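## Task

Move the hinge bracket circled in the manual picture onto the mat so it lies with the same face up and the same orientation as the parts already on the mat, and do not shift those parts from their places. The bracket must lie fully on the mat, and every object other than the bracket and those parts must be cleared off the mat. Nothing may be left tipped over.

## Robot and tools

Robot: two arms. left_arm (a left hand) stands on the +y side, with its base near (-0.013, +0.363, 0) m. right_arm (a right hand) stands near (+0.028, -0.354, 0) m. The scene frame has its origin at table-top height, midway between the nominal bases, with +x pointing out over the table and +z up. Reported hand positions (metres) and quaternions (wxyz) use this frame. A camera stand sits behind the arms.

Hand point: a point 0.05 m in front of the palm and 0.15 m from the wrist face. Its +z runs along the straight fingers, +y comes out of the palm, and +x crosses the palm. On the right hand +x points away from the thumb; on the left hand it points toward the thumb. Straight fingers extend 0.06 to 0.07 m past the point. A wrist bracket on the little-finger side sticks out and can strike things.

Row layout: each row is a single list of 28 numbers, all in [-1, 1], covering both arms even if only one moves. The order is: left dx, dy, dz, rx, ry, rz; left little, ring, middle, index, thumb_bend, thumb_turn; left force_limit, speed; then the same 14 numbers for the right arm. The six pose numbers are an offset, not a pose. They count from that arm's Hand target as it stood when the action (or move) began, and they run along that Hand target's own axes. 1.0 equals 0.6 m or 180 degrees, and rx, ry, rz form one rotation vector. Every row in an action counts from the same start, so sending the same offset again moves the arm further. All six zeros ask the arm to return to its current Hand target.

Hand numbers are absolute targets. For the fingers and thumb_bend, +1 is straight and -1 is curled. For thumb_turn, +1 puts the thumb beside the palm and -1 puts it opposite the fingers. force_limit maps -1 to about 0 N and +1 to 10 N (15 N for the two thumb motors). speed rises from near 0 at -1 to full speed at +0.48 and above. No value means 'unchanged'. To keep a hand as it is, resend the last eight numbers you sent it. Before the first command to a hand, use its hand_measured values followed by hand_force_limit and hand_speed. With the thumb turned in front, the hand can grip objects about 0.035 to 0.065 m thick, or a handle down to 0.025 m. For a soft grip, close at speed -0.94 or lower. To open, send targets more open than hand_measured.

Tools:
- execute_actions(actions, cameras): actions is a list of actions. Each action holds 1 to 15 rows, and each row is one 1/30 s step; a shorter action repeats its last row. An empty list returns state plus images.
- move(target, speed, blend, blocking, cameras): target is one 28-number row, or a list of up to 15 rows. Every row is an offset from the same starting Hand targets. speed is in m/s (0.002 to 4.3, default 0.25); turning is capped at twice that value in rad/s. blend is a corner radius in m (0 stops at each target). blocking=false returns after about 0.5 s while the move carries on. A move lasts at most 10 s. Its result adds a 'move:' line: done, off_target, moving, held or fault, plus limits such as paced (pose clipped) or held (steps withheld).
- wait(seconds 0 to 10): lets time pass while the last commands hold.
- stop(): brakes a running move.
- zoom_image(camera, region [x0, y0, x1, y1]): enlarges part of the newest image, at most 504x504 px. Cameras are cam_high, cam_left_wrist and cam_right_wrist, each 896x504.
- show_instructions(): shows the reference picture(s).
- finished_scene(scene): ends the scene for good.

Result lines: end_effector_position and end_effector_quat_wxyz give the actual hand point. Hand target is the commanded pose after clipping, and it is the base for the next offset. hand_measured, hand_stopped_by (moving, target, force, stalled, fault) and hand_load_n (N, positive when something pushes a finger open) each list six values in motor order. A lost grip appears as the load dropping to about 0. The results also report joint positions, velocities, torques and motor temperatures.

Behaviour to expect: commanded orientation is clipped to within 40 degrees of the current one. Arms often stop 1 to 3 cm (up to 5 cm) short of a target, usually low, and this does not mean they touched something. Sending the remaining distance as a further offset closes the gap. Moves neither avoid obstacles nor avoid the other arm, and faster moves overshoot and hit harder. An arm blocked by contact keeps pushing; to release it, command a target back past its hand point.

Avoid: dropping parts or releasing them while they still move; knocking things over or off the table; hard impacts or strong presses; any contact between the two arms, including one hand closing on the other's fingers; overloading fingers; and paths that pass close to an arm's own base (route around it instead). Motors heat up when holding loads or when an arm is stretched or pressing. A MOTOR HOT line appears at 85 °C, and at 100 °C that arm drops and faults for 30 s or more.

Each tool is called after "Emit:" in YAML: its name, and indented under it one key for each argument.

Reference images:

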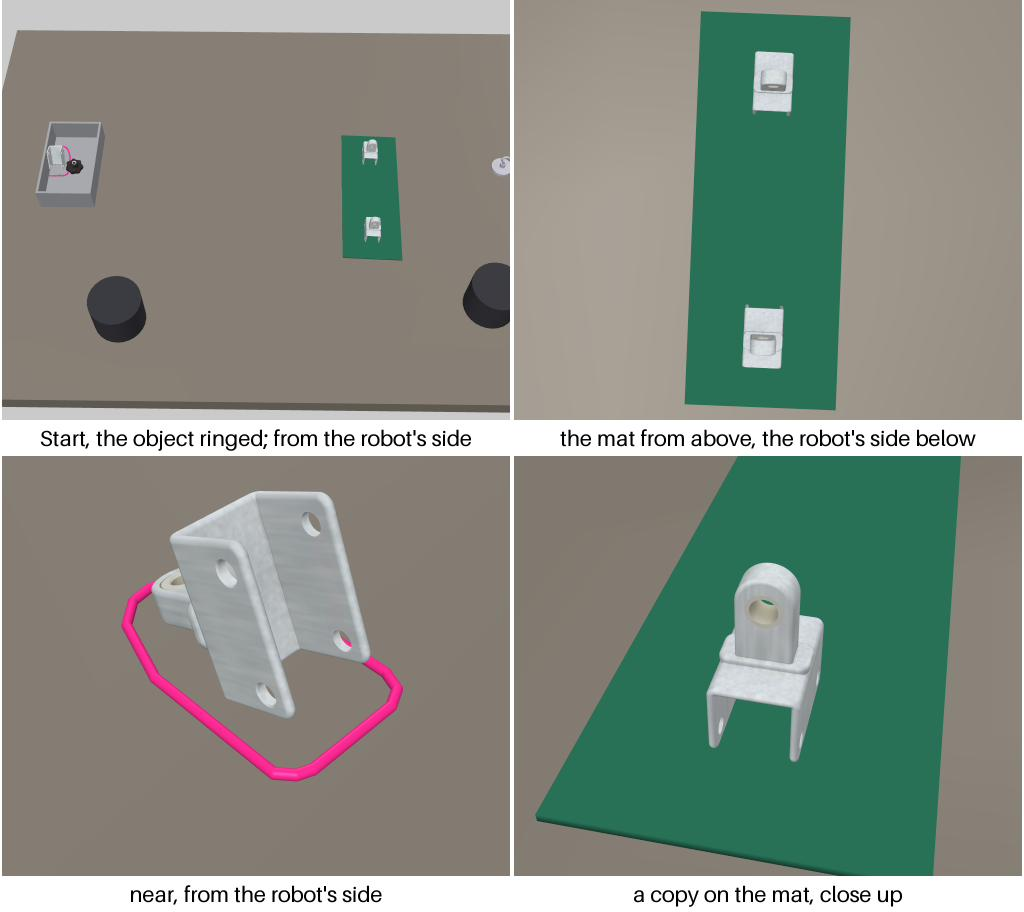

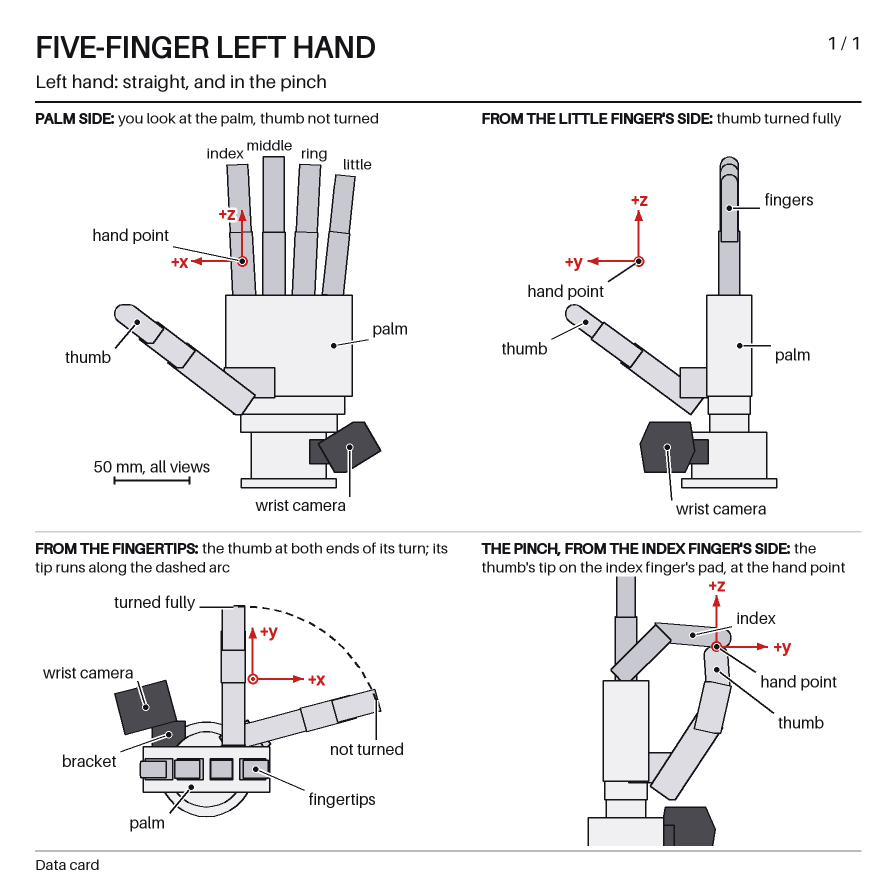

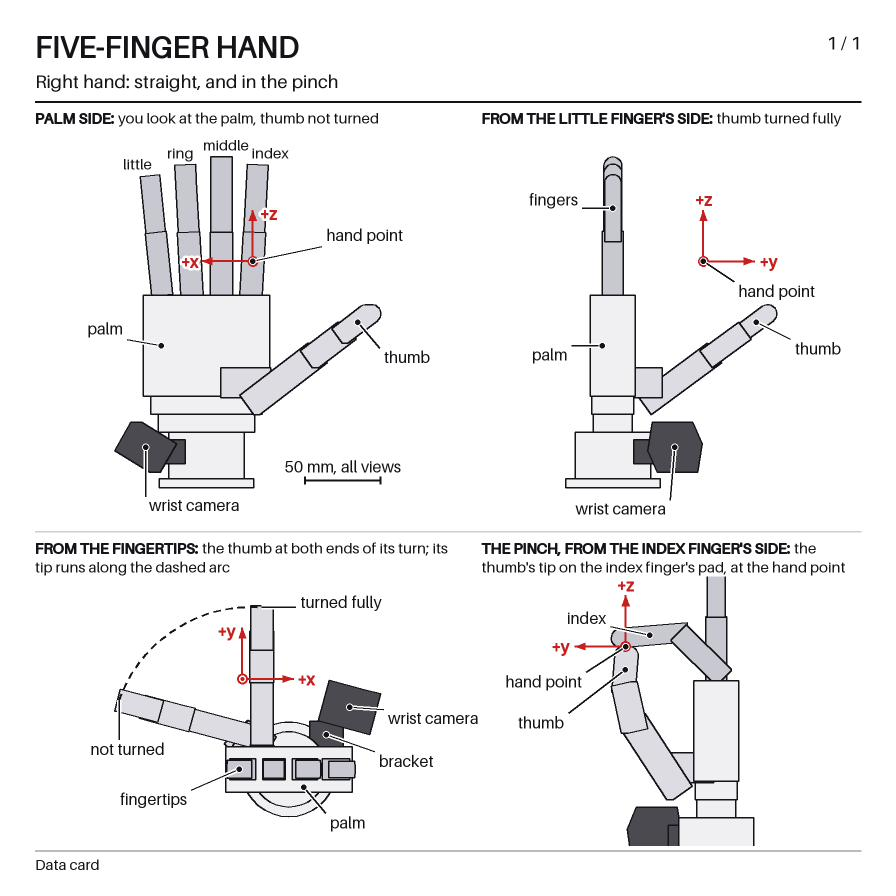

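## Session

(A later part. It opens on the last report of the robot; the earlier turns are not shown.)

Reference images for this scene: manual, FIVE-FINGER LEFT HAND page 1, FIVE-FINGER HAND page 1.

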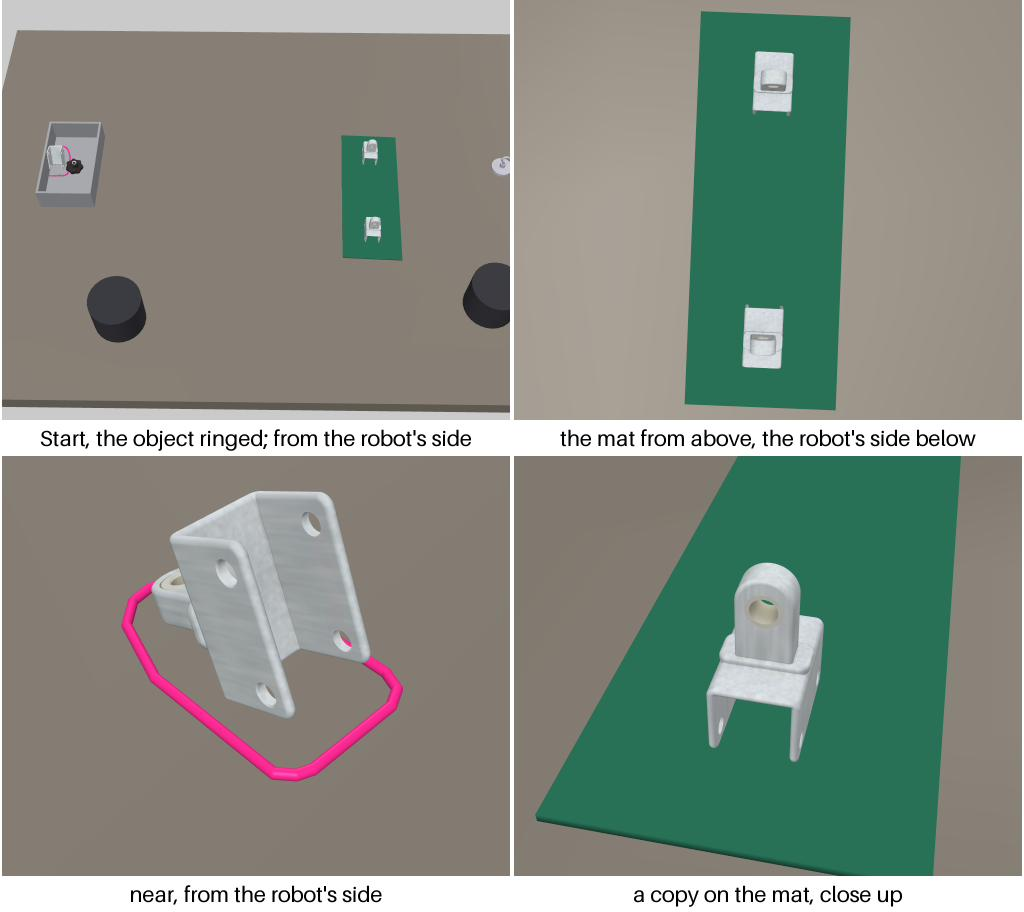

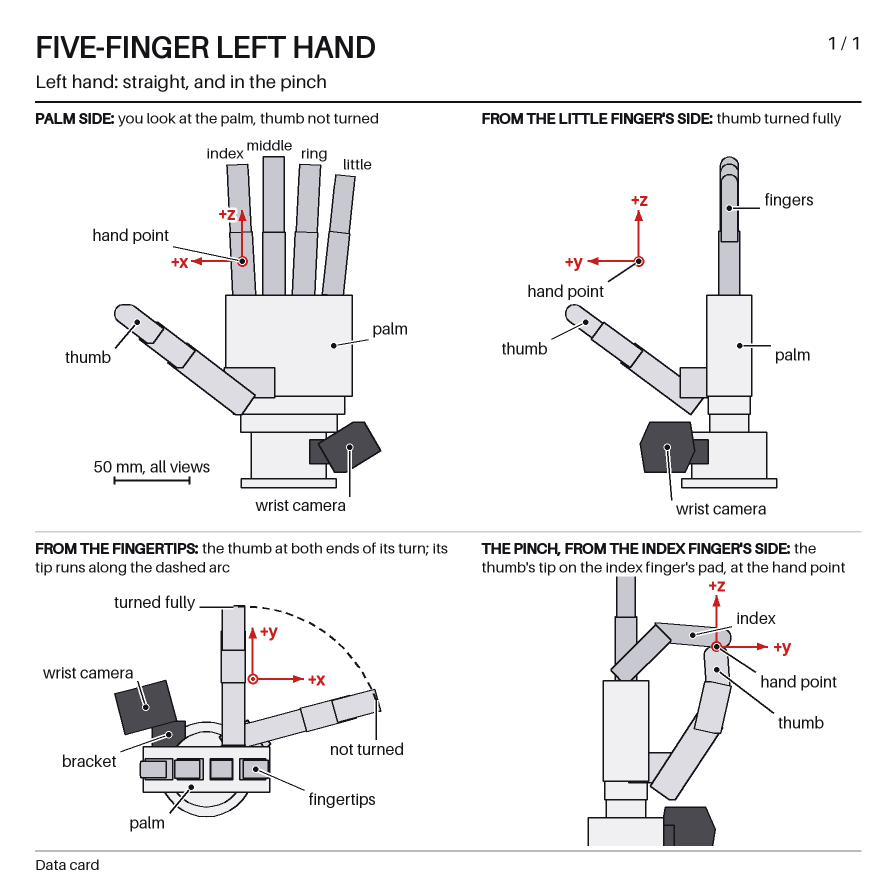

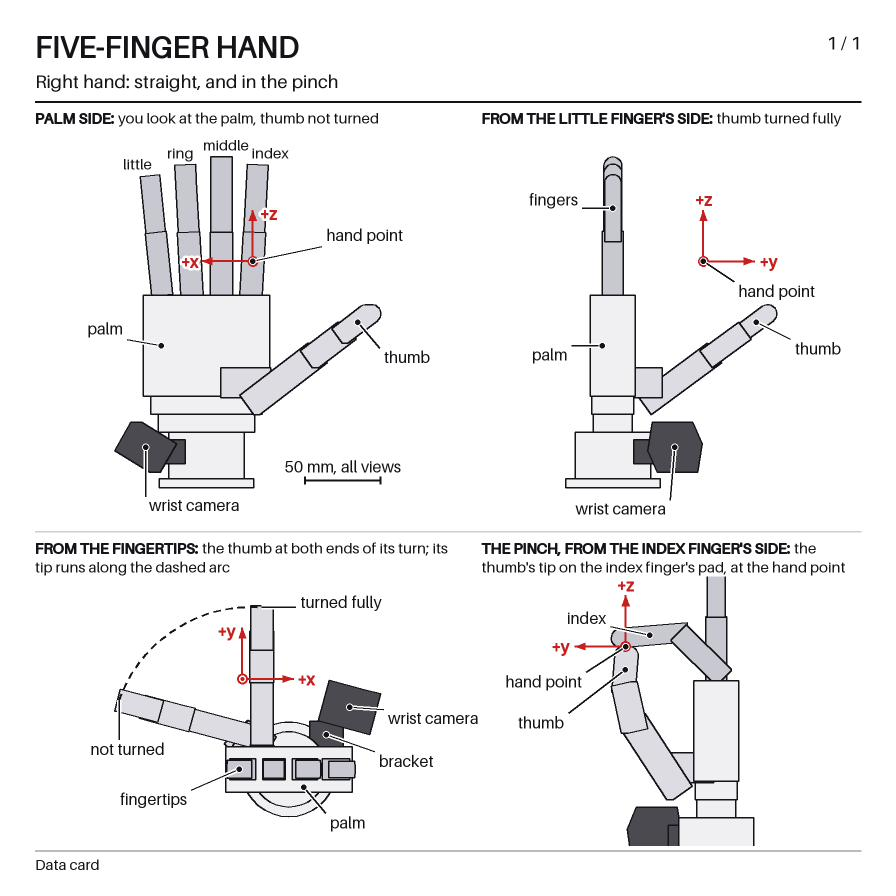

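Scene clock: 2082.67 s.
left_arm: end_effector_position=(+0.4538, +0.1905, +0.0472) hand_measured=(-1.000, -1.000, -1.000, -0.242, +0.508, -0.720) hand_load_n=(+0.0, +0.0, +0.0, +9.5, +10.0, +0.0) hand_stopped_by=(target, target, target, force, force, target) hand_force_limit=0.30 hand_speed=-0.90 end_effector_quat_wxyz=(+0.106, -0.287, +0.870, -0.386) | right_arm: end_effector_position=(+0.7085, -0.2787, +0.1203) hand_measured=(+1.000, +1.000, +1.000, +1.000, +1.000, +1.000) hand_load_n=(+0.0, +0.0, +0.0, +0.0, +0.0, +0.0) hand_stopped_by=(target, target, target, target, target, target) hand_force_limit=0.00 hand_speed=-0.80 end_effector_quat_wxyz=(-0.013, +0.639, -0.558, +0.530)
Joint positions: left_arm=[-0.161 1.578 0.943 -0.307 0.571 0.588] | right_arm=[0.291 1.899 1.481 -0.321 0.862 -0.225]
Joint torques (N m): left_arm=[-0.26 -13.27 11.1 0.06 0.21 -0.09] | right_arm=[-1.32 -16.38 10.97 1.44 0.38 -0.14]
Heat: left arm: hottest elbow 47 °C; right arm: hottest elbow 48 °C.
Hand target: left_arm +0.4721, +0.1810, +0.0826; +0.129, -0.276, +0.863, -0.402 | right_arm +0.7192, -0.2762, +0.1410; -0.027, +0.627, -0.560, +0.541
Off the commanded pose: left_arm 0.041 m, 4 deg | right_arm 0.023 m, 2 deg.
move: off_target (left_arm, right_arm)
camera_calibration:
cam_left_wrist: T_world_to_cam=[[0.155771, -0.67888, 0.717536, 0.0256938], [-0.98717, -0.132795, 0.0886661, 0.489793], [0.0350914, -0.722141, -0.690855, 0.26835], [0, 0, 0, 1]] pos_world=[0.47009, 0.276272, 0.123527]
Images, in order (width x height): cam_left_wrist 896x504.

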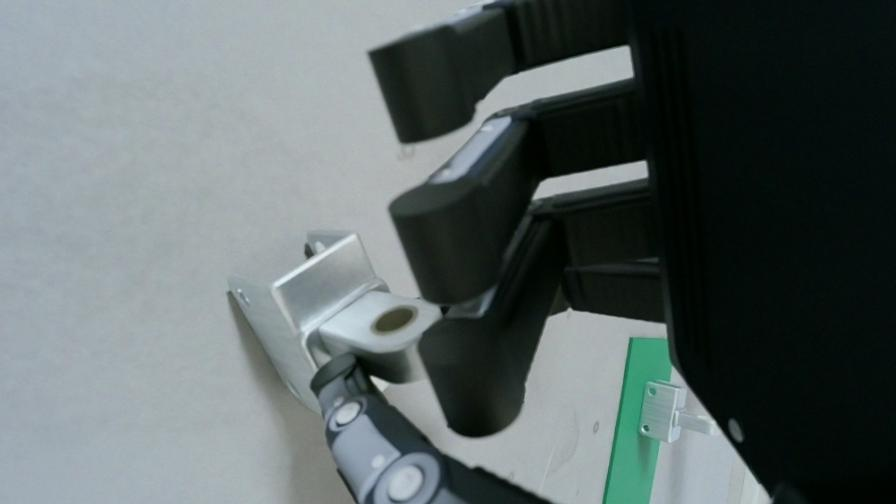

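Emit:
move:
  target: [0,-0.0575,-0.0482,0,0,0,-1,-1,-1,-0.6,0.2,-0.72,0.3,-0.9,0,0,0,0,0,0,1,1,1,1,1,1,0.0,-0.8]
  speed: 0.06
  cameras: ["cam_left_wrist"]

Scene clock: 2088.97 s.
left_arm: end_effector_position=(+0.4502, +0.1910, +0.0869) hand_measured=(-1.000, -1.000, -1.000, -0.242, +0.508, -0.720) hand_load_n=(+0.0, +0.0, +0.0, +9.5, +10.0, -0.5) hand_stopped_by=(target, target, target, force, force, target) hand_force_limit=0.30 hand_speed=-0.90 end_effector_quat_wxyz=(+0.102, -0.289, +0.871, -0.383) | right_arm: end_effector_position=(+0.7085, -0.2787, +0.1203) hand_measured=(+1.000, +1.000, +1.000, +1.000, +1.000, +1.000) hand_load_n=(+0.0, +0.0, +0.0, +0.0, +0.0, -0.5) hand_stopped_by=(target, target, target, target, target, target) hand_force_limit=0.00 hand_speed=-0.80 end_effector_quat_wxyz=(-0.013, +0.639, -0.558, +0.530)
Joint positions: left_arm=[-0.161 1.512 0.992 -0.433 0.571 0.588] | right_arm=[0.291 1.899 1.481 -0.321 0.862 -0.225]
Joint torques (N m): left_arm=[-0.85 -12.1 12.79 0.21 0.24 -0.09] | right_arm=[-1.32 -16.32 10.96 1.42 0.39 -0.14]
Heat: left arm: hottest elbow 47 °C; right arm: hottest elbow 48 °C.
Hand target: left_arm +0.4721, +0.1810, +0.1276; +0.129, -0.276, +0.863, -0.402 | right_arm +0.7192, -0.2762, +0.1410; -0.027, +0.627, -0.560, +0.541
Off the commanded pose: left_arm 0.047 m, 4 deg | right_arm 0.023 m, 2 deg.
move: off_target (left_arm, right_arm)
camera_calibration:
cam_left_wrist: T_world_to_cam=[[0.163351, -0.680089, 0.714699, -0.00484764], [-0.986178, -0.132923, 0.0989137, 0.481565], [0.02773, -0.720978, -0.692403, 0.299532], [0, 0, 0, 1]] pos_world=[0.467395, 0.276671, 0.163228]
Images, in order (width x height): cam_left_wrist 896x504.

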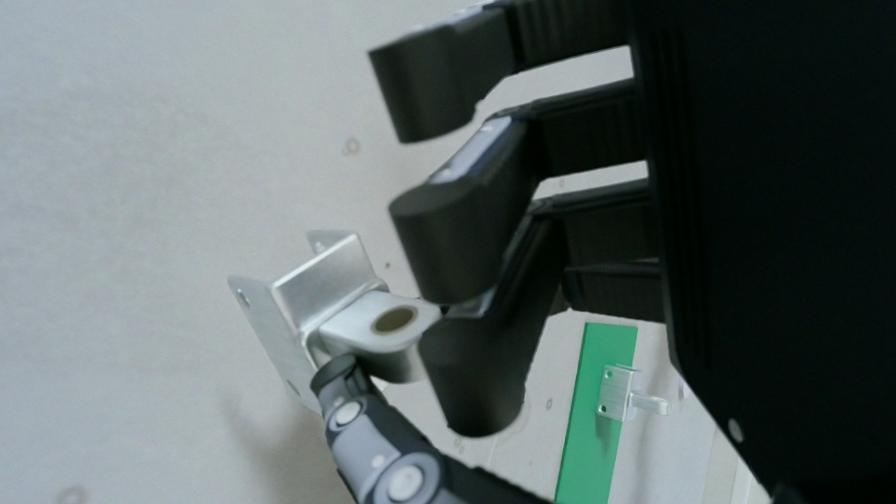

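Emit:
move:
  target: [-0.0353,0.0593,-0.1145,0,-0.383,-0.3215,-1,-1,-1,-0.6,0.2,-0.72,0.3,-0.9,0,0,0,0,0,0,1,1,1,1,1,1,0.0,-0.8]
  speed: 0.12
  cameras: ["cam_left_wrist","cam_high"]

Scene clock: 2110.70 s.
left_arm: end_effector_position=(+0.4233, +0.2668, +0.1147) hand_measured=(-1.000, -1.000, -1.000, -0.242, +0.508, -0.720) hand_load_n=(+0.0, +0.0, +0.0, +9.5, +10.0, +0.0) hand_stopped_by=(target, target, target, force, force, target) hand_force_limit=0.30 hand_speed=-0.90 end_effector_quat_wxyz=(-0.371, +0.805, -0.432, +0.165) | right_arm: end_effector_position=(+0.7085, -0.2787, +0.1203) hand_measured=(+1.000, +1.000, +1.000, +1.000, +1.000, +1.000) hand_load_n=(+0.0, +0.0, +0.0, +0.0, +0.0, +0.0) hand_stopped_by=(target, target, target, target, target, target) hand_force_limit=0.00 hand_speed=-0.80 end_effector_quat_wxyz=(-0.013, +0.639, -0.558, +0.530)
Joint positions: left_arm=[-0.392 1.291 0.867 -0.64 -0.697 -0.785] | right_arm=[0.291 1.899 1.481 -0.321 0.862 -0.225]
Joint torques (N m): left_arm=[-0.85 -7.53 13 -0.02 -0.96 -0.12] | right_arm=[-1.32 -16.38 11 1.43 0.39 -0.14]
Heat: left arm: hottest elbow 50 °C; right arm: hottest elbow 48 °C.
Hand target: left_arm +0.4455, +0.2547, +0.1446; -0.376, +0.806, -0.415, +0.193 | right_arm +0.7192, -0.2762, +0.1410; -0.027, +0.627, -0.560, +0.541
Off the commanded pose: left_arm 0.039 m, 4 deg | right_arm 0.023 m, 2 deg.
move: off_target (left_arm, right_arm)
camera_calibration:
cam_left_wrist: T_world_to_cam=[[0.710482, 0.0896728, 0.697979, -0.403805], [0.123682, -0.992321, 0.0015911, 0.232923], [0.692762, 0.0851968, -0.716116, -0.119755], [0, 0, 0, 1]] pos_world=[0.341049, 0.277547, 0.195719]
Images, in order (width x height): cam_high 896x504, cam_left_wrist 896x504.

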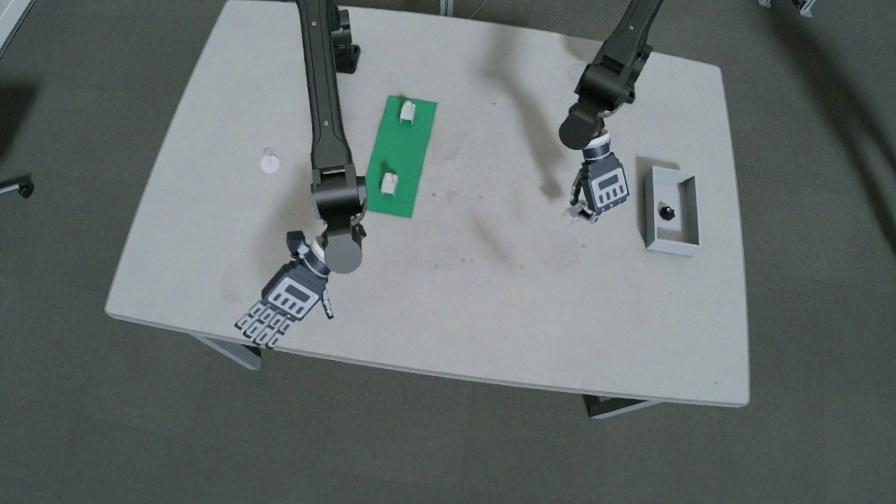

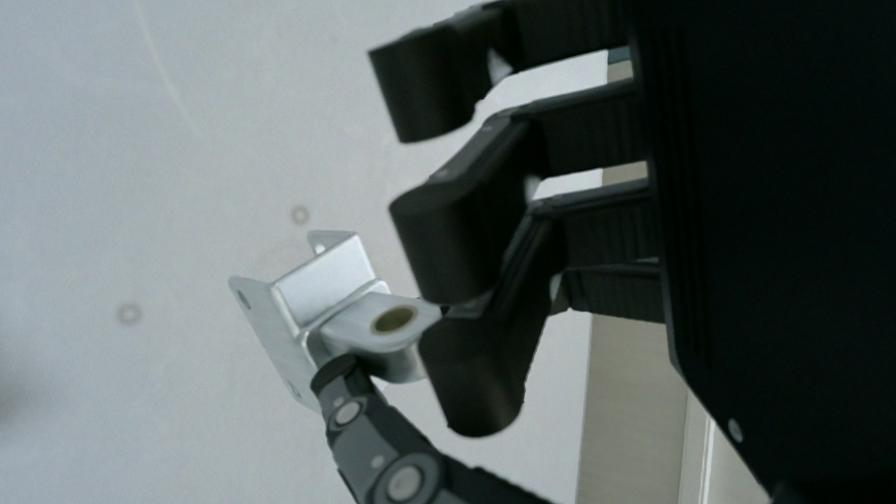

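Emit:
move:
  target: [0,0.0952,0.0800,0,0,0,-1,-1,-1,-0.6,0.2,-0.72,0.3,-0.9,0,0,0,0,0,0,1,1,1,1,1,1,0.0,-0.8]
  speed: 0.08
  cameras: ["cam_left_wrist"]

Scene clock: 2128.10 s.
left_arm: end_effector_position=(+0.4311, +0.2636, +0.0568) hand_measured=(-1.000, -1.000, -1.000, -0.242, +0.508, -0.720) hand_load_n=(+0.0, +0.0, +0.0, +9.5, +10.0, +0.0) hand_stopped_by=(target, target, target, force, force, target) hand_force_limit=0.30 hand_speed=-0.90 end_effector_quat_wxyz=(-0.371, +0.806, -0.430, +0.166) | right_arm: end_effector_position=(+0.7085, -0.2787, +0.1203) hand_measured=(+1.000, +1.000, +1.000, +1.000, +1.000, +1.000) hand_load_n=(+0.0, +0.0, +0.0, +0.0, +0.0, -0.5) hand_stopped_by=(target, target, target, target, target, target) hand_force_limit=0.00 hand_speed=-0.80 end_effector_quat_wxyz=(-0.013, +0.639, -0.558, +0.530)
Joint positions: left_arm=[-0.392 1.4 0.795 -0.457 -0.697 -0.788] | right_arm=[0.291 1.899 1.481 -0.321 0.862 -0.225]
Joint torques (N m): left_arm=[-0.56 -8 8.51 1.61 -0.95 -0.11] | right_arm=[-1.38 -16.44 10.99 1.42 0.38 -0.14]
Heat: left arm: hottest elbow 51 °C; right arm: hottest elbow 48 °C.
Hand target: left_arm +0.4455, +0.2548, +0.0700; -0.376, +0.806, -0.415, +0.193 | right_arm +0.7192, -0.2762, +0.1410; -0.027, +0.627, -0.560, +0.541
Off the commanded pose: left_arm 0.021 m, 4 deg | right_arm 0.023 m, 2 deg.
move: off_target (left_arm, right_arm)
camera_calibration:
cam_left_wrist: T_world_to_cam=[[0.708345, 0.0927896, 0.699741, -0.368656], [0.125748, -0.992053, 0.00425746, 0.227852], [0.694575, 0.0849754, -0.714384, -0.167102], [0, 0, 0, 1]] pos_world=[0.348548, 0.274448, 0.137619]
Images, in order (width x height): cam_left_wrist 896x504.

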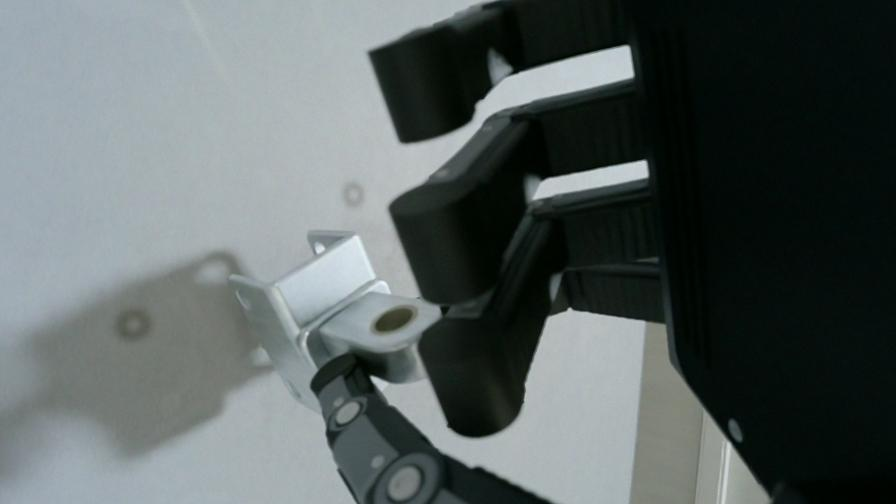

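Emit:
move:
  target: [0,0.0102,0.0086,0,0,0,-1,-1,-1,-0.6,0.2,-0.72,0.3,-0.9,0,0,0,0,0,0,1,1,1,1,1,1,0.0,-0.8]
  speed: 0.03
  cameras: ["cam_left_wrist"]

Scene clock: 2135.70 s.
left_arm: end_effector_position=(+0.4321, +0.2632, +0.0506) hand_measured=(-1.000, -1.000, -1.000, -0.242, +0.508, -0.720) hand_load_n=(+0.0, +0.0, +0.0, +9.5, +10.0, +0.0) hand_stopped_by=(target, target, target, force, force, target) hand_force_limit=0.30 hand_speed=-0.90 end_effector_quat_wxyz=(-0.371, +0.806, -0.429, +0.168) | right_arm: end_effector_position=(+0.7085, -0.2787, +0.1203) hand_measured=(+1.000, +1.000, +1.000, +1.000, +1.000, +1.000) hand_load_n=(+0.0, +0.0, +0.0, +0.0, +0.0, +0.0) hand_stopped_by=(target, target, target, target, target, target) hand_force_limit=0.00 hand_speed=-0.80 end_effector_quat_wxyz=(-0.013, +0.639, -0.558, +0.530)
Joint positions: left_arm=[-0.392 1.413 0.785 -0.431 -0.697 -0.788] | right_arm=[0.291 1.899 1.481 -0.321 0.862 -0.225]
Joint torques (N m): left_arm=[-0.67 -8 8.43 1.62 -0.95 -0.15] | right_arm=[-1.32 -16.5 10.97 1.4 0.38 -0.15]
Heat: left arm: hottest elbow 51 °C; right arm: hottest elbow 48 °C.
Hand target: left_arm +0.4456, +0.2548, +0.0619; -0.376, +0.806, -0.415, +0.193 | right_arm +0.7192, -0.2762, +0.1410; -0.027, +0.627, -0.560, +0.541
Off the commanded pose: left_arm 0.020 m, 3 deg | right_arm 0.023 m, 2 deg.
move: off_target (left_arm, right_arm)
camera_calibration:
cam_left_wrist: T_world_to_cam=[[0.705294, 0.0940325, 0.702651, -0.36409], [0.125762, -0.992039, 0.00652529, 0.227203], [0.697671, 0.0837643, -0.711505, -0.173332], [0, 0, 0, 1]] pos_world=[0.349146, 0.274149, 0.131019]
Images, in order (width x height): cam_left_wrist 896x504.

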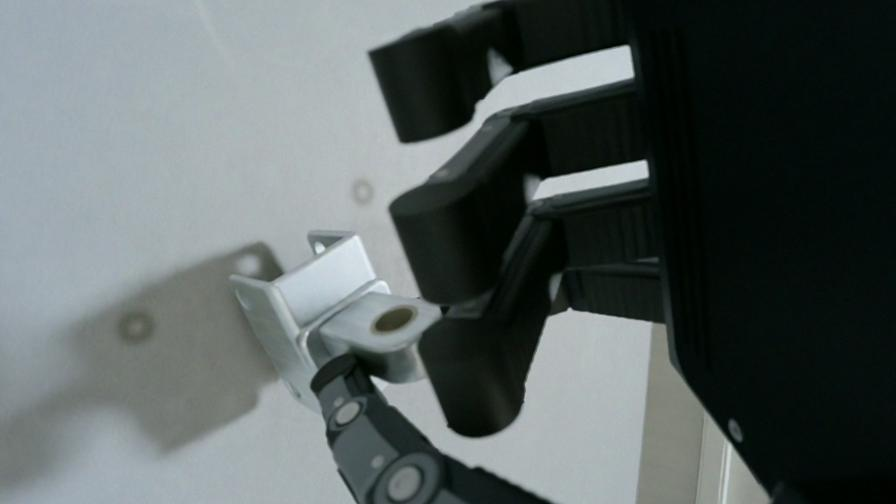

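Emit:
move:
  target: [0,0.0064,0.0054,0,0,0,-1,-1,-1,-0.6,0.2,-0.72,0.3,-0.9,0,0,0,0,0,0,1,1,1,1,1,1,0.0,-0.8]
  speed: 0.02
  cameras: ["cam_left_wrist"]

Scene clock: 2147.70 s.
left_arm: end_effector_position=(+0.4321, +0.2632, +0.0458) hand_measured=(-1.000, -1.000, -1.000, -0.242, +0.508, -0.720) hand_load_n=(+0.0, +0.0, +0.0, +9.5, +10.0, -0.5) hand_stopped_by=(target, target, target, force, force, target) hand_force_limit=0.30 hand_speed=-0.90 end_effector_quat_wxyz=(-0.371, +0.806, -0.429, +0.168) | right_arm: end_effector_position=(+0.7085, -0.2787, +0.1203) hand_measured=(+1.000, +1.000, +1.000, +1.000, +1.000, +1.000) hand_load_n=(+0.0, +0.0, +0.0, -0.5, +0.0, +0.0) hand_stopped_by=(target, target, target, target, target, target) hand_force_limit=0.00 hand_speed=-0.80 end_effector_quat_wxyz=(-0.013, +0.639, -0.558, +0.530)
Joint positions: left_arm=[-0.392 1.422 0.779 -0.416 -0.697 -0.788] | right_arm=[0.291 1.899 1.481 -0.321 0.862 -0.225]
Joint torques (N m): left_arm=[-0.62 -8.06 8.17 1.66 -0.96 -0.09] | right_arm=[-1.32 -16.44 10.96 1.44 0.38 -0.14]
Heat: left arm: hottest elbow 50 °C; right arm: hottest elbow 48 °C.
Hand target: left_arm +0.4456, +0.2548, +0.0569; -0.376, +0.806, -0.415, +0.193 | right_arm +0.7192, -0.2762, +0.1410; -0.027, +0.627, -0.560, +0.541
Off the commanded pose: left_arm 0.019 m, 3 deg | right_arm 0.023 m, 2 deg.
move: off_target (left_arm, right_arm)
camera_calibration:
cam_left_wrist: T_world_to_cam=[[0.705294, 0.0940325, 0.702651, -0.360788], [0.125762, -0.992039, 0.00652529, 0.227221], [0.697671, 0.0837643, -0.711505, -0.176817], [0, 0, 0, 1]] pos_world=[0.349246, 0.274149, 0.126219]
Images, in order (width x height): cam_left_wrist 896x504.

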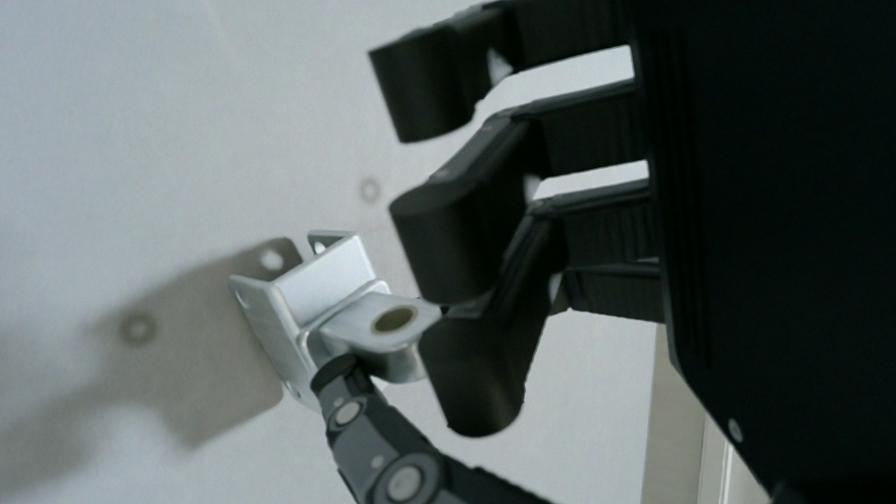

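Emit:
move:
  target: [0,0.0057,0.0048,0,0,0,-1,-1,-1,-0.6,0.2,-0.72,0.3,-0.9,0,0,0,0,0,0,1,1,1,1,1,1,0.0,-0.8]
  speed: 0.02
  cameras: ["cam_left_wrist"]

Scene clock: 2156.30 s.
left_arm: end_effector_position=(+0.4331, +0.2631, +0.0430) hand_measured=(-1.000, -1.000, -1.000, -0.242, +0.508, -0.720) hand_load_n=(+0.0, +0.0, +0.0, +9.5, +10.0, -0.5) hand_stopped_by=(target, target, target, force, force, target) hand_force_limit=0.30 hand_speed=-0.90 end_effector_quat_wxyz=(-0.372, +0.806, -0.428, +0.170) | right_arm: end_effector_position=(+0.7085, -0.2787, +0.1203) hand_measured=(+1.000, +1.000, +1.000, +1.000, +1.000, +1.000) hand_load_n=(+0.0, +0.0, +0.0, -0.5, +0.0, +0.0) hand_stopped_by=(target, target, target, target, target, target) hand_force_limit=0.00 hand_speed=-0.80 end_effector_quat_wxyz=(-0.013, +0.639, -0.558, +0.530)
Joint positions: left_arm=[-0.392 1.428 0.775 -0.4 -0.699 -0.788] | right_arm=[0.291 1.899 1.481 -0.321 0.862 -0.225]
Joint torques (N m): left_arm=[-0.85 -7.65 8.18 1.63 -0.93 -0.09] | right_arm=[-1.32 -16.38 11 1.43 0.39 -0.14]
Heat: left arm: hottest elbow 50 °C; right arm: hottest elbow 48 °C.
Hand target: left_arm +0.4456, +0.2548, +0.0525; -0.376, +0.806, -0.415, +0.193 | right_arm +0.7192, -0.2762, +0.1410; -0.027, +0.627, -0.560, +0.541
Off the commanded pose: left_arm 0.018 m, 3 deg | right_arm 0.023 m, 2 deg.
move: off_target (left_arm, right_arm)
camera_calibration:
cam_left_wrist: T_world_to_cam=[[0.701883, 0.0948939, 0.705943, -0.35847], [0.126475, -0.991941, 0.00759072, 0.22666], [0.700974, 0.0839563, -0.708228, -0.181043], [0, 0, 0, 1]] pos_world=[0.349843, 0.274049, 0.123119]
Images, in order (width x height): cam_left_wrist 896x504.

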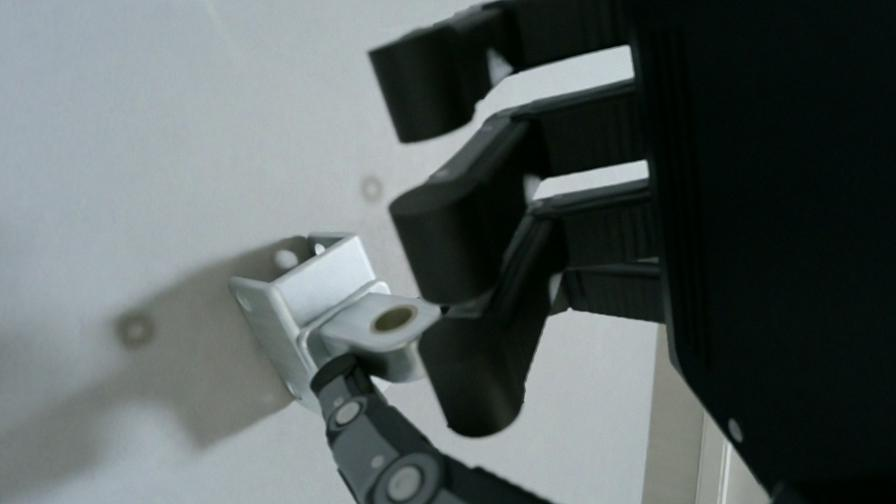

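Emit:
move:
  target: [0,0.0045,0.0038,0,0,0,-1,-1,-1,-0.6,0.2,-0.72,0.3,-0.9,0,0,0,0,0,0,1,1,1,1,1,1,0.0,-0.8]
  speed: 0.02
  cameras: ["cam_left_wrist"]

Scene clock: 2163.30 s.
left_arm: end_effector_position=(+0.4341, +0.2630, +0.0424) hand_measured=(-1.000, -1.000, -1.000, -0.242, +0.508, -0.720) hand_load_n=(+0.0, +0.0, +0.0, +9.5, +9.5, -1.0) hand_stopped_by=(target, target, target, force, force, target) hand_force_limit=0.30 hand_speed=-0.90 end_effector_quat_wxyz=(-0.373, +0.806, -0.427, +0.173) | right_arm: end_effector_position=(+0.7085, -0.2787, +0.1203) hand_measured=(+1.000, +1.000, +1.000, +1.000, +1.000, +1.000) hand_load_n=(+0.0, +0.0, +0.0, +0.0, +0.0, +0.0) hand_stopped_by=(target, target, target, target, target, target) hand_force_limit=0.00 hand_speed=-0.80 end_effector_quat_wxyz=(-0.013, +0.639, -0.558, +0.530)
Joint positions: left_arm=[-0.392 1.429 0.772 -0.39 -0.701 -0.788] | right_arm=[0.291 1.899 1.481 -0.321 0.862 -0.225]
Joint torques (N m): left_arm=[-0.73 -7.65 7.9 1.65 -0.86 -0.1] | right_arm=[-1.32 -16.44 10.96 1.43 0.39 -0.15]
Heat: left arm: hottest elbow 50 °C; right arm: hottest elbow 48 °C.
Hand target: left_arm +0.4456, +0.2548, +0.0489; -0.376, +0.806, -0.415, +0.193 | right_arm +0.7192, -0.2762, +0.1410; -0.027, +0.627, -0.560, +0.541
Off the commanded pose: left_arm 0.016 m, 3 deg | right_arm 0.023 m, 2 deg.
move: off_target (left_arm, right_arm)
camera_calibration:
cam_left_wrist: T_world_to_cam=[[0.697436, 0.0961512, 0.710167, -0.357263], [0.12709, -0.991846, 0.00947661, 0.226036], [0.705288, 0.0836458, -0.703969, -0.184179], [0, 0, 0, 1]] pos_world=[0.35034, 0.27395, 0.121919]
Images, in order (width x height): cam_left_wrist 896x504.

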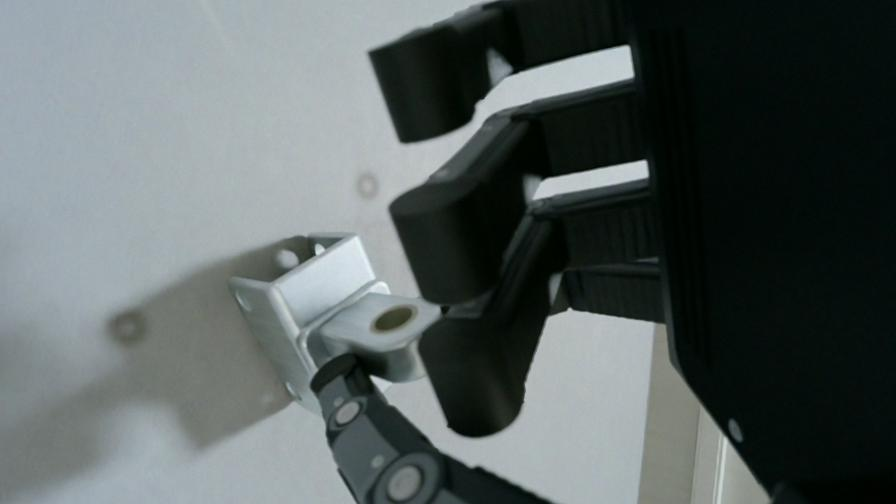

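Emit:
execute_actions:
  actions:
    - [[0,0,0,0,0,0,-1,-1,-1,-0.2,0.52,-0.72,0.3,-0.96,0,0,0,0,0,0,1,1,1,1,1,1,0.0,-0.8]]
    - [[0,0,0,0,0,0,-1,-1,-1,-0.2,0.52,-0.72,0.3,-0.96,0,0,0,0,0,0,1,1,1,1,1,1,0.0,-0.8]]
  cameras: ["cam_left_wrist"]

Scene clock: 2176.47 s.
left_arm: end_effector_position=(+0.4340, +0.2619, +0.0420) hand_measured=(-1.000, -1.000, -1.000, -0.200, +0.520, -0.720) hand_load_n=(+0.0, +0.0, +0.5, +0.0, +0.0, +0.0) hand_stopped_by=(target, target, target, target, target, target) hand_force_limit=0.30 hand_speed=-0.96 end_effector_quat_wxyz=(-0.373, +0.805, -0.428, +0.173) | right_arm: end_effector_position=(+0.7085, -0.2787, +0.1203) hand_measured=(+1.000, +1.000, +1.000, +1.000, +1.000, +1.000) hand_load_n=(+0.0, +0.0, +0.0, +0.0, +0.0, +0.0) hand_stopped_by=(target, target, target, target, target, target) hand_force_limit=0.00 hand_speed=-0.80 end_effector_quat_wxyz=(-0.013, +0.639, -0.558, +0.530)
Joint positions: left_arm=[-0.396 1.431 0.772 -0.388 -0.702 -0.788] | right_arm=[0.291 1.899 1.481 -0.321 0.862 -0.225]
Joint torques (N m): left_arm=[-1.08 -8.12 7.86 1.74 -0.81 -0.11] | right_arm=[-1.32 -16.44 10.99 1.43 0.39 -0.15]
Heat: left arm: hottest elbow 49 °C; right arm: hottest elbow 48 °C.
Hand target: left_arm +0.4456, +0.2548, +0.0489; -0.376, +0.806, -0.415, +0.193 | right_arm +0.7192, -0.2762, +0.1410; -0.027, +0.627, -0.560, +0.541
Off the commanded pose: left_arm 0.015 m, 3 deg | right_arm 0.023 m, 2 deg.
camera_calibration:
cam_left_wrist: T_world_to_cam=[[0.697269, 0.0937096, 0.710658, -0.356138], [0.124886, -0.992136, 0.00829311, 0.225956], [0.705846, 0.0829687, -0.703489, -0.184367], [0, 0, 0, 1]] pos_world=[0.35024, 0.272849, 0.121518]
Images, in order (width x height): cam_left_wrist 896x504.

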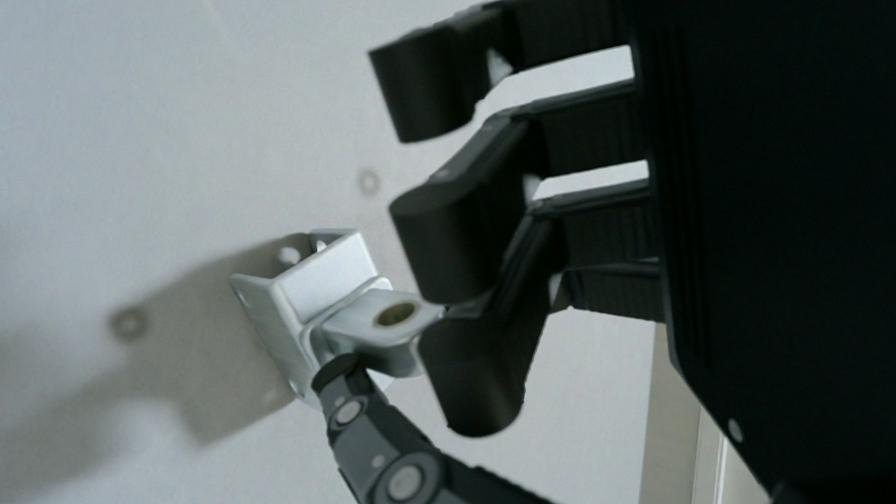

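Emit:
execute_actions:
  actions:
    - [[0,0,0,0,0,0,-1,-1,-1,-0.06,0.6,-0.72,0.0,-0.95,0,0,0,0,0,0,1,1,1,1,1,1,0.0,-0.8]]
    - [[0,0,0,0,0,0,-1,-1,-1,-0.06,0.6,-0.72,0.0,-0.95,0,0,0,0,0,0,1,1,1,1,1,1,0.0,-0.8]]
    - [[0,0,0,0,0,0,-1,-1,-1,-0.06,0.6,-0.72,0.0,-0.95,0,0,0,0,0,0,1,1,1,1,1,1,0.0,-0.8]]
  cameras: ["cam_left_wrist"]

Scene clock: 2191.27 s.
left_arm: end_effector_position=(+0.4340, +0.2619, +0.0420) hand_measured=(-1.000, -1.000, -1.000, -0.060, +0.600, -0.720) hand_load_n=(+0.0, +0.0, +0.0, +0.0, +0.0, +0.0) hand_stopped_by=(target, target, target, target, target, target) hand_force_limit=0.00 hand_speed=-0.95 end_effector_quat_wxyz=(-0.373, +0.805, -0.428, +0.173) | right_arm: end_effector_position=(+0.7085, -0.2787, +0.1203) hand_measured=(+1.000, +1.000, +1.000, +1.000, +1.000, +1.000) hand_load_n=(+0.0, +0.0, +0.0, +0.0, +0.0, -0.5) hand_stopped_by=(target, target, target, target, target, target) hand_force_limit=0.00 hand_speed=-0.80 end_effector_quat_wxyz=(-0.013, +0.639, -0.558, +0.530)
Joint positions: left_arm=[-0.396 1.431 0.772 -0.388 -0.702 -0.788] | right_arm=[0.291 1.899 1.481 -0.321 0.862 -0.225]
Joint torques (N m): left_arm=[-0.26 -7.65 8.08 1.69 -0.77 -0.06] | right_arm=[-1.38 -16.44 10.97 1.43 0.38 -0.14]
Heat: left arm: hottest elbow 49 °C; right arm: hottest elbow 48 °C.
Hand target: left_arm +0.4456, +0.2548, +0.0489; -0.376, +0.806, -0.415, +0.193 | right_arm +0.7192, -0.2762, +0.1410; -0.027, +0.627, -0.560, +0.541
Off the commanded pose: left_arm 0.015 m, 3 deg | right_arm 0.023 m, 2 deg.
camera_calibration:
cam_left_wrist: T_world_to_cam=[[0.697269, 0.0937096, 0.710658, -0.356138], [0.124886, -0.992136, 0.00829311, 0.225956], [0.705846, 0.0829687, -0.703489, -0.184367], [0, 0, 0, 1]] pos_world=[0.35024, 0.272849, 0.121518]
Images, in order (width x height): cam_left_wrist 896x504.

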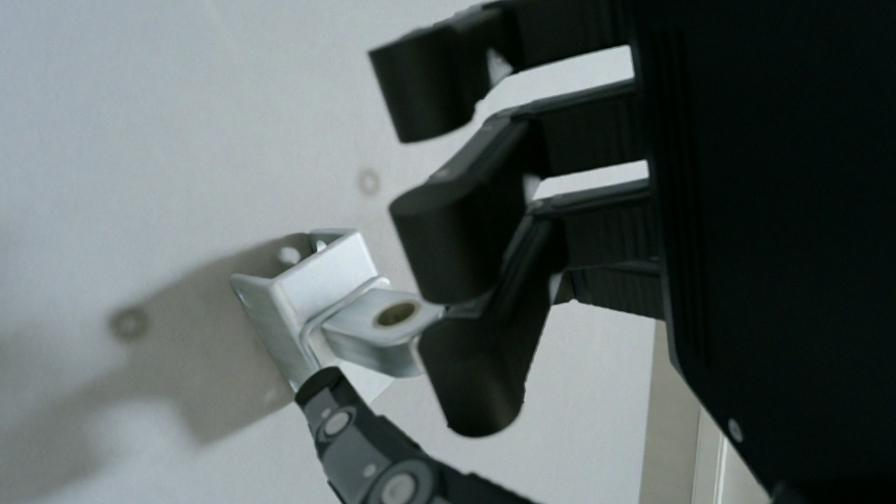

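Emit:
move:
  target:
    - [0.004,-0.0192,-0.0161,0,0,0,-1,-1,-1,0.25,0.6,-0.72,0.0,-0.8,0,0,0,0,0,0,1,1,1,1,1,1,0.0,-0.8]
    - [0.012,-0.1040,-0.0750,0,0,0,-1,-1,-1,0.25,0.6,-0.72,0.0,-0.8,0,0,0,0,0,0,1,1,1,1,1,1,0.0,-0.8]
  speed: 0.06
  cameras: ["cam_left_wrist"]

Scene clock: 2236.37 s.
left_arm: end_effector_position=(+0.4346, +0.2616, +0.0912) hand_measured=(-1.000, -1.000, -1.000, +0.250, +0.600, -0.720) hand_load_n=(+0.0, +0.0, +0.0, +0.0, +0.0, +0.0) hand_stopped_by=(target, target, target, target, target, target) hand_force_limit=0.00 hand_speed=-0.80 end_effector_quat_wxyz=(-0.372, +0.806, -0.432, +0.162) | right_arm: end_effector_position=(+0.7085, -0.2787, +0.1203) hand_measured=(+1.000, +1.000, +1.000, +1.000, +1.000, +1.000) hand_load_n=(+0.0, +0.0, +0.0, +0.0, +0.0, +0.0) hand_stopped_by=(target, target, target, target, target, target) hand_force_limit=0.00 hand_speed=-0.80 end_effector_quat_wxyz=(-0.013, +0.639, -0.558, +0.530)
Joint positions: left_arm=[-0.396 1.36 0.864 -0.577 -0.702 -0.791] | right_arm=[0.291 1.899 1.481 -0.321 0.862 -0.225]
Joint torques (N m): left_arm=[-0.44 -9.58 12.19 -0.14 -0.74 -0.02] | right_arm=[-1.32 -16.26 11 1.42 0.38 -0.14]
Heat: left arm: hottest elbow 48 °C; right arm: hottest elbow 48 °C.
Hand target: left_arm +0.4544, +0.2522, +0.1256; -0.376, +0.806, -0.415, +0.193 | right_arm +0.7192, -0.2762, +0.1410; -0.027, +0.627, -0.560, +0.541
Off the commanded pose: left_arm 0.041 m, 4 deg | right_arm 0.023 m, 2 deg.
move: off_target (left_arm, right_arm)
camera_calibration:
cam_left_wrist: T_world_to_cam=[[0.713074, 0.0894024, 0.695365, -0.395864], [0.126898, -0.991912, -0.00260034, 0.225246], [0.689509, 0.0900945, -0.718652, -0.143515], [0, 0, 0, 1]] pos_world=[0.352652, 0.271745, 0.172718]
Images, in order (width x height): cam_left_wrist 896x504.

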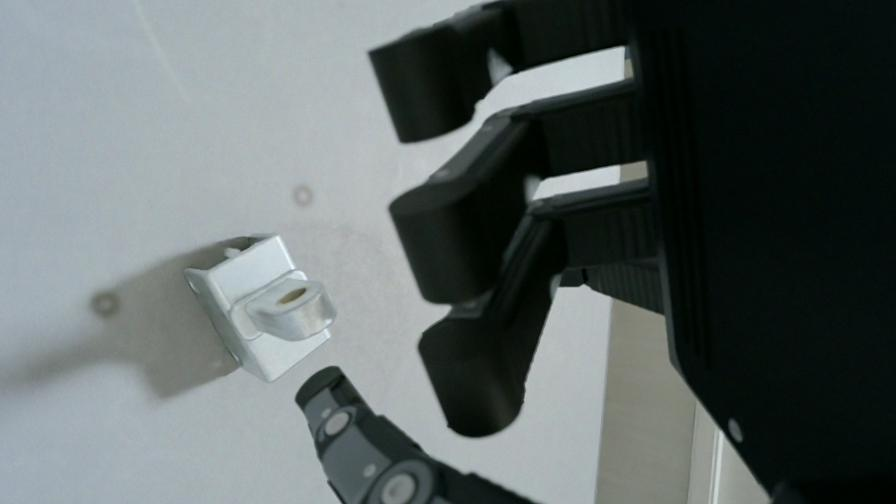

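Emit:
zoom_image:
  camera: "cam_left_wrist"
  region: [160, 210, 360, 410]

Scaled by 2.520 from the camera's 896x504 image, which has a finer 1280x720 frame.

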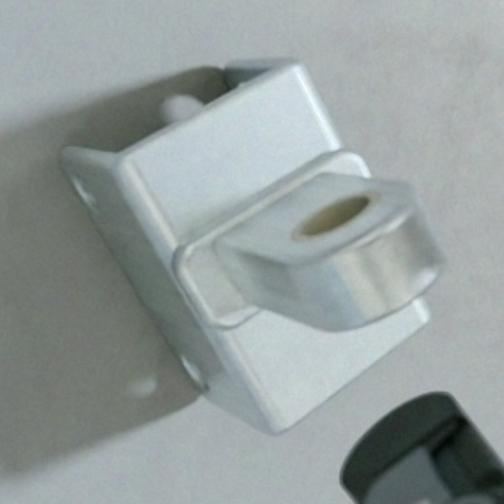

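Emit:
move:
  target:
    - [0,-0.0383,-0.0322,0,0,0,-1,-1,-1,0.25,0.6,-0.72,0.0,-0.8,0,0,0,0,0,0,1,1,1,1,1,1,0.0,-0.8]
    - [-0.0184,-0.0173,-0.0572,0,0.383,0.3215,-1,-1,-1,-0.06,0.52,-0.72,0.0,-0.8,0,0,0,0,0,0,1,1,1,1,1,1,0.0,-0.8]
  speed: 0.15
  cameras: ["cam_left_wrist"]

Scene clock: 2290.53 s.
left_arm: end_effector_position=(+0.4108, +0.2458, +0.1328) hand_measured=(-1.000, -1.000, -1.000, -0.060, +0.520, -0.720) hand_load_n=(+0.0, +0.0, +0.0, +0.0, +0.0, +0.0) hand_stopped_by=(target, target, target, target, target, target) hand_force_limit=0.00 hand_speed=-0.80 end_effector_quat_wxyz=(+0.108, -0.288, +0.866, -0.394) | right_arm: end_effector_position=(+0.7085, -0.2787, +0.1203) hand_measured=(+1.000, +1.000, +1.000, +1.000, +1.000, +1.000) hand_load_n=(+0.0, +0.0, +0.0, +0.0, +0.0, +0.0) hand_stopped_by=(target, target, target, target, target, target) hand_force_limit=0.00 hand_speed=-0.80 end_effector_quat_wxyz=(-0.013, +0.639, -0.558, +0.530)
Joint positions: left_arm=[-0.032 1.339 0.945 -0.604 0.655 0.703] | right_arm=[0.291 1.899 1.481 -0.321 0.862 -0.225]
Joint torques (N m): left_arm=[0.5 -7.65 12.88 -0.08 0.66 0.18] | right_arm=[-1.32 -16.44 10.97 1.42 0.39 -0.15]
Heat: left arm: hottest elbow 50 °C; right arm: hottest elbow 48 °C.
Hand target: left_arm +0.4320, +0.2498, +0.1557; +0.129, -0.276, +0.863, -0.402 | right_arm +0.7192, -0.2762, +0.1410; -0.027, +0.627, -0.560, +0.541
Off the commanded pose: left_arm 0.031 m, 3 deg | right_arm 0.023 m, 2 deg.
move: off_target (left_arm, right_arm); target 2's new numbers were sent with left_arm's hand 0.031 m and 3 deg from that target
camera_calibration:
cam_left_wrist: T_world_to_cam=[[0.15234, -0.66594, 0.730285, 0.00498181], [-0.987383, -0.13486, 0.082994, 0.448452], [0.0432176, -0.733714, -0.678082, 0.366743], [0, 0, 0, 1]] pos_world=[0.426185, 0.33288, 0.207825]
Images, in order (width x height): cam_left_wrist 896x504.

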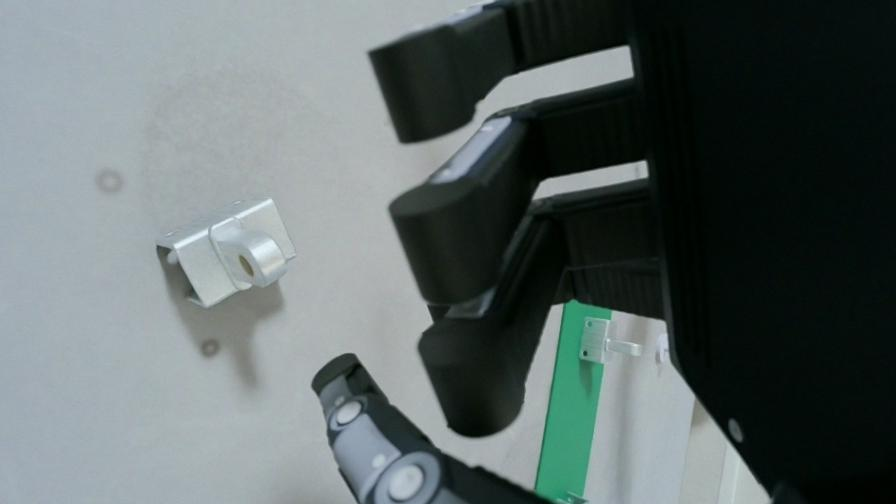

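Emit:
zoom_image:
  camera: "cam_left_wrist"
  region: [130, 160, 330, 360]

Emit:
zoom_image:
  camera: "cam_left_wrist"
  region: [530, 290, 690, 400]

Scaled by 2.520 from the camera's 896x504 image, which has a finer 1280x720 frame.

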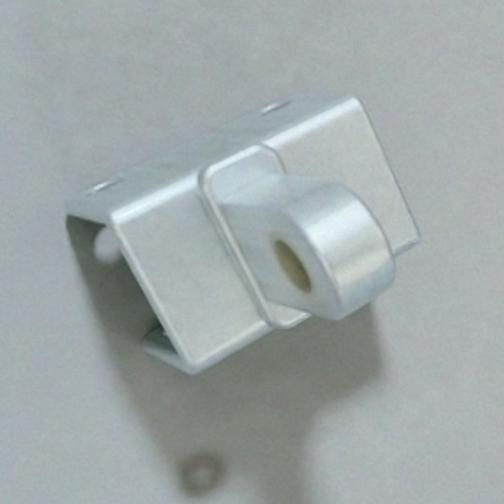

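Scaled by 3.150 from the camera's 896x504 image, which has a finer 1280x720 frame.

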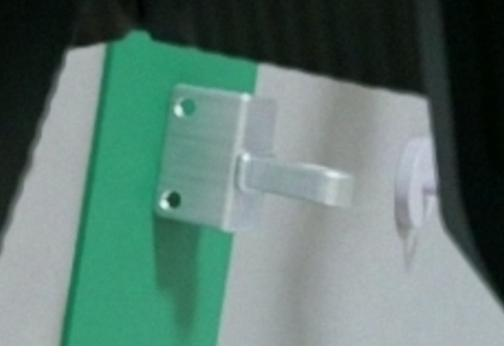

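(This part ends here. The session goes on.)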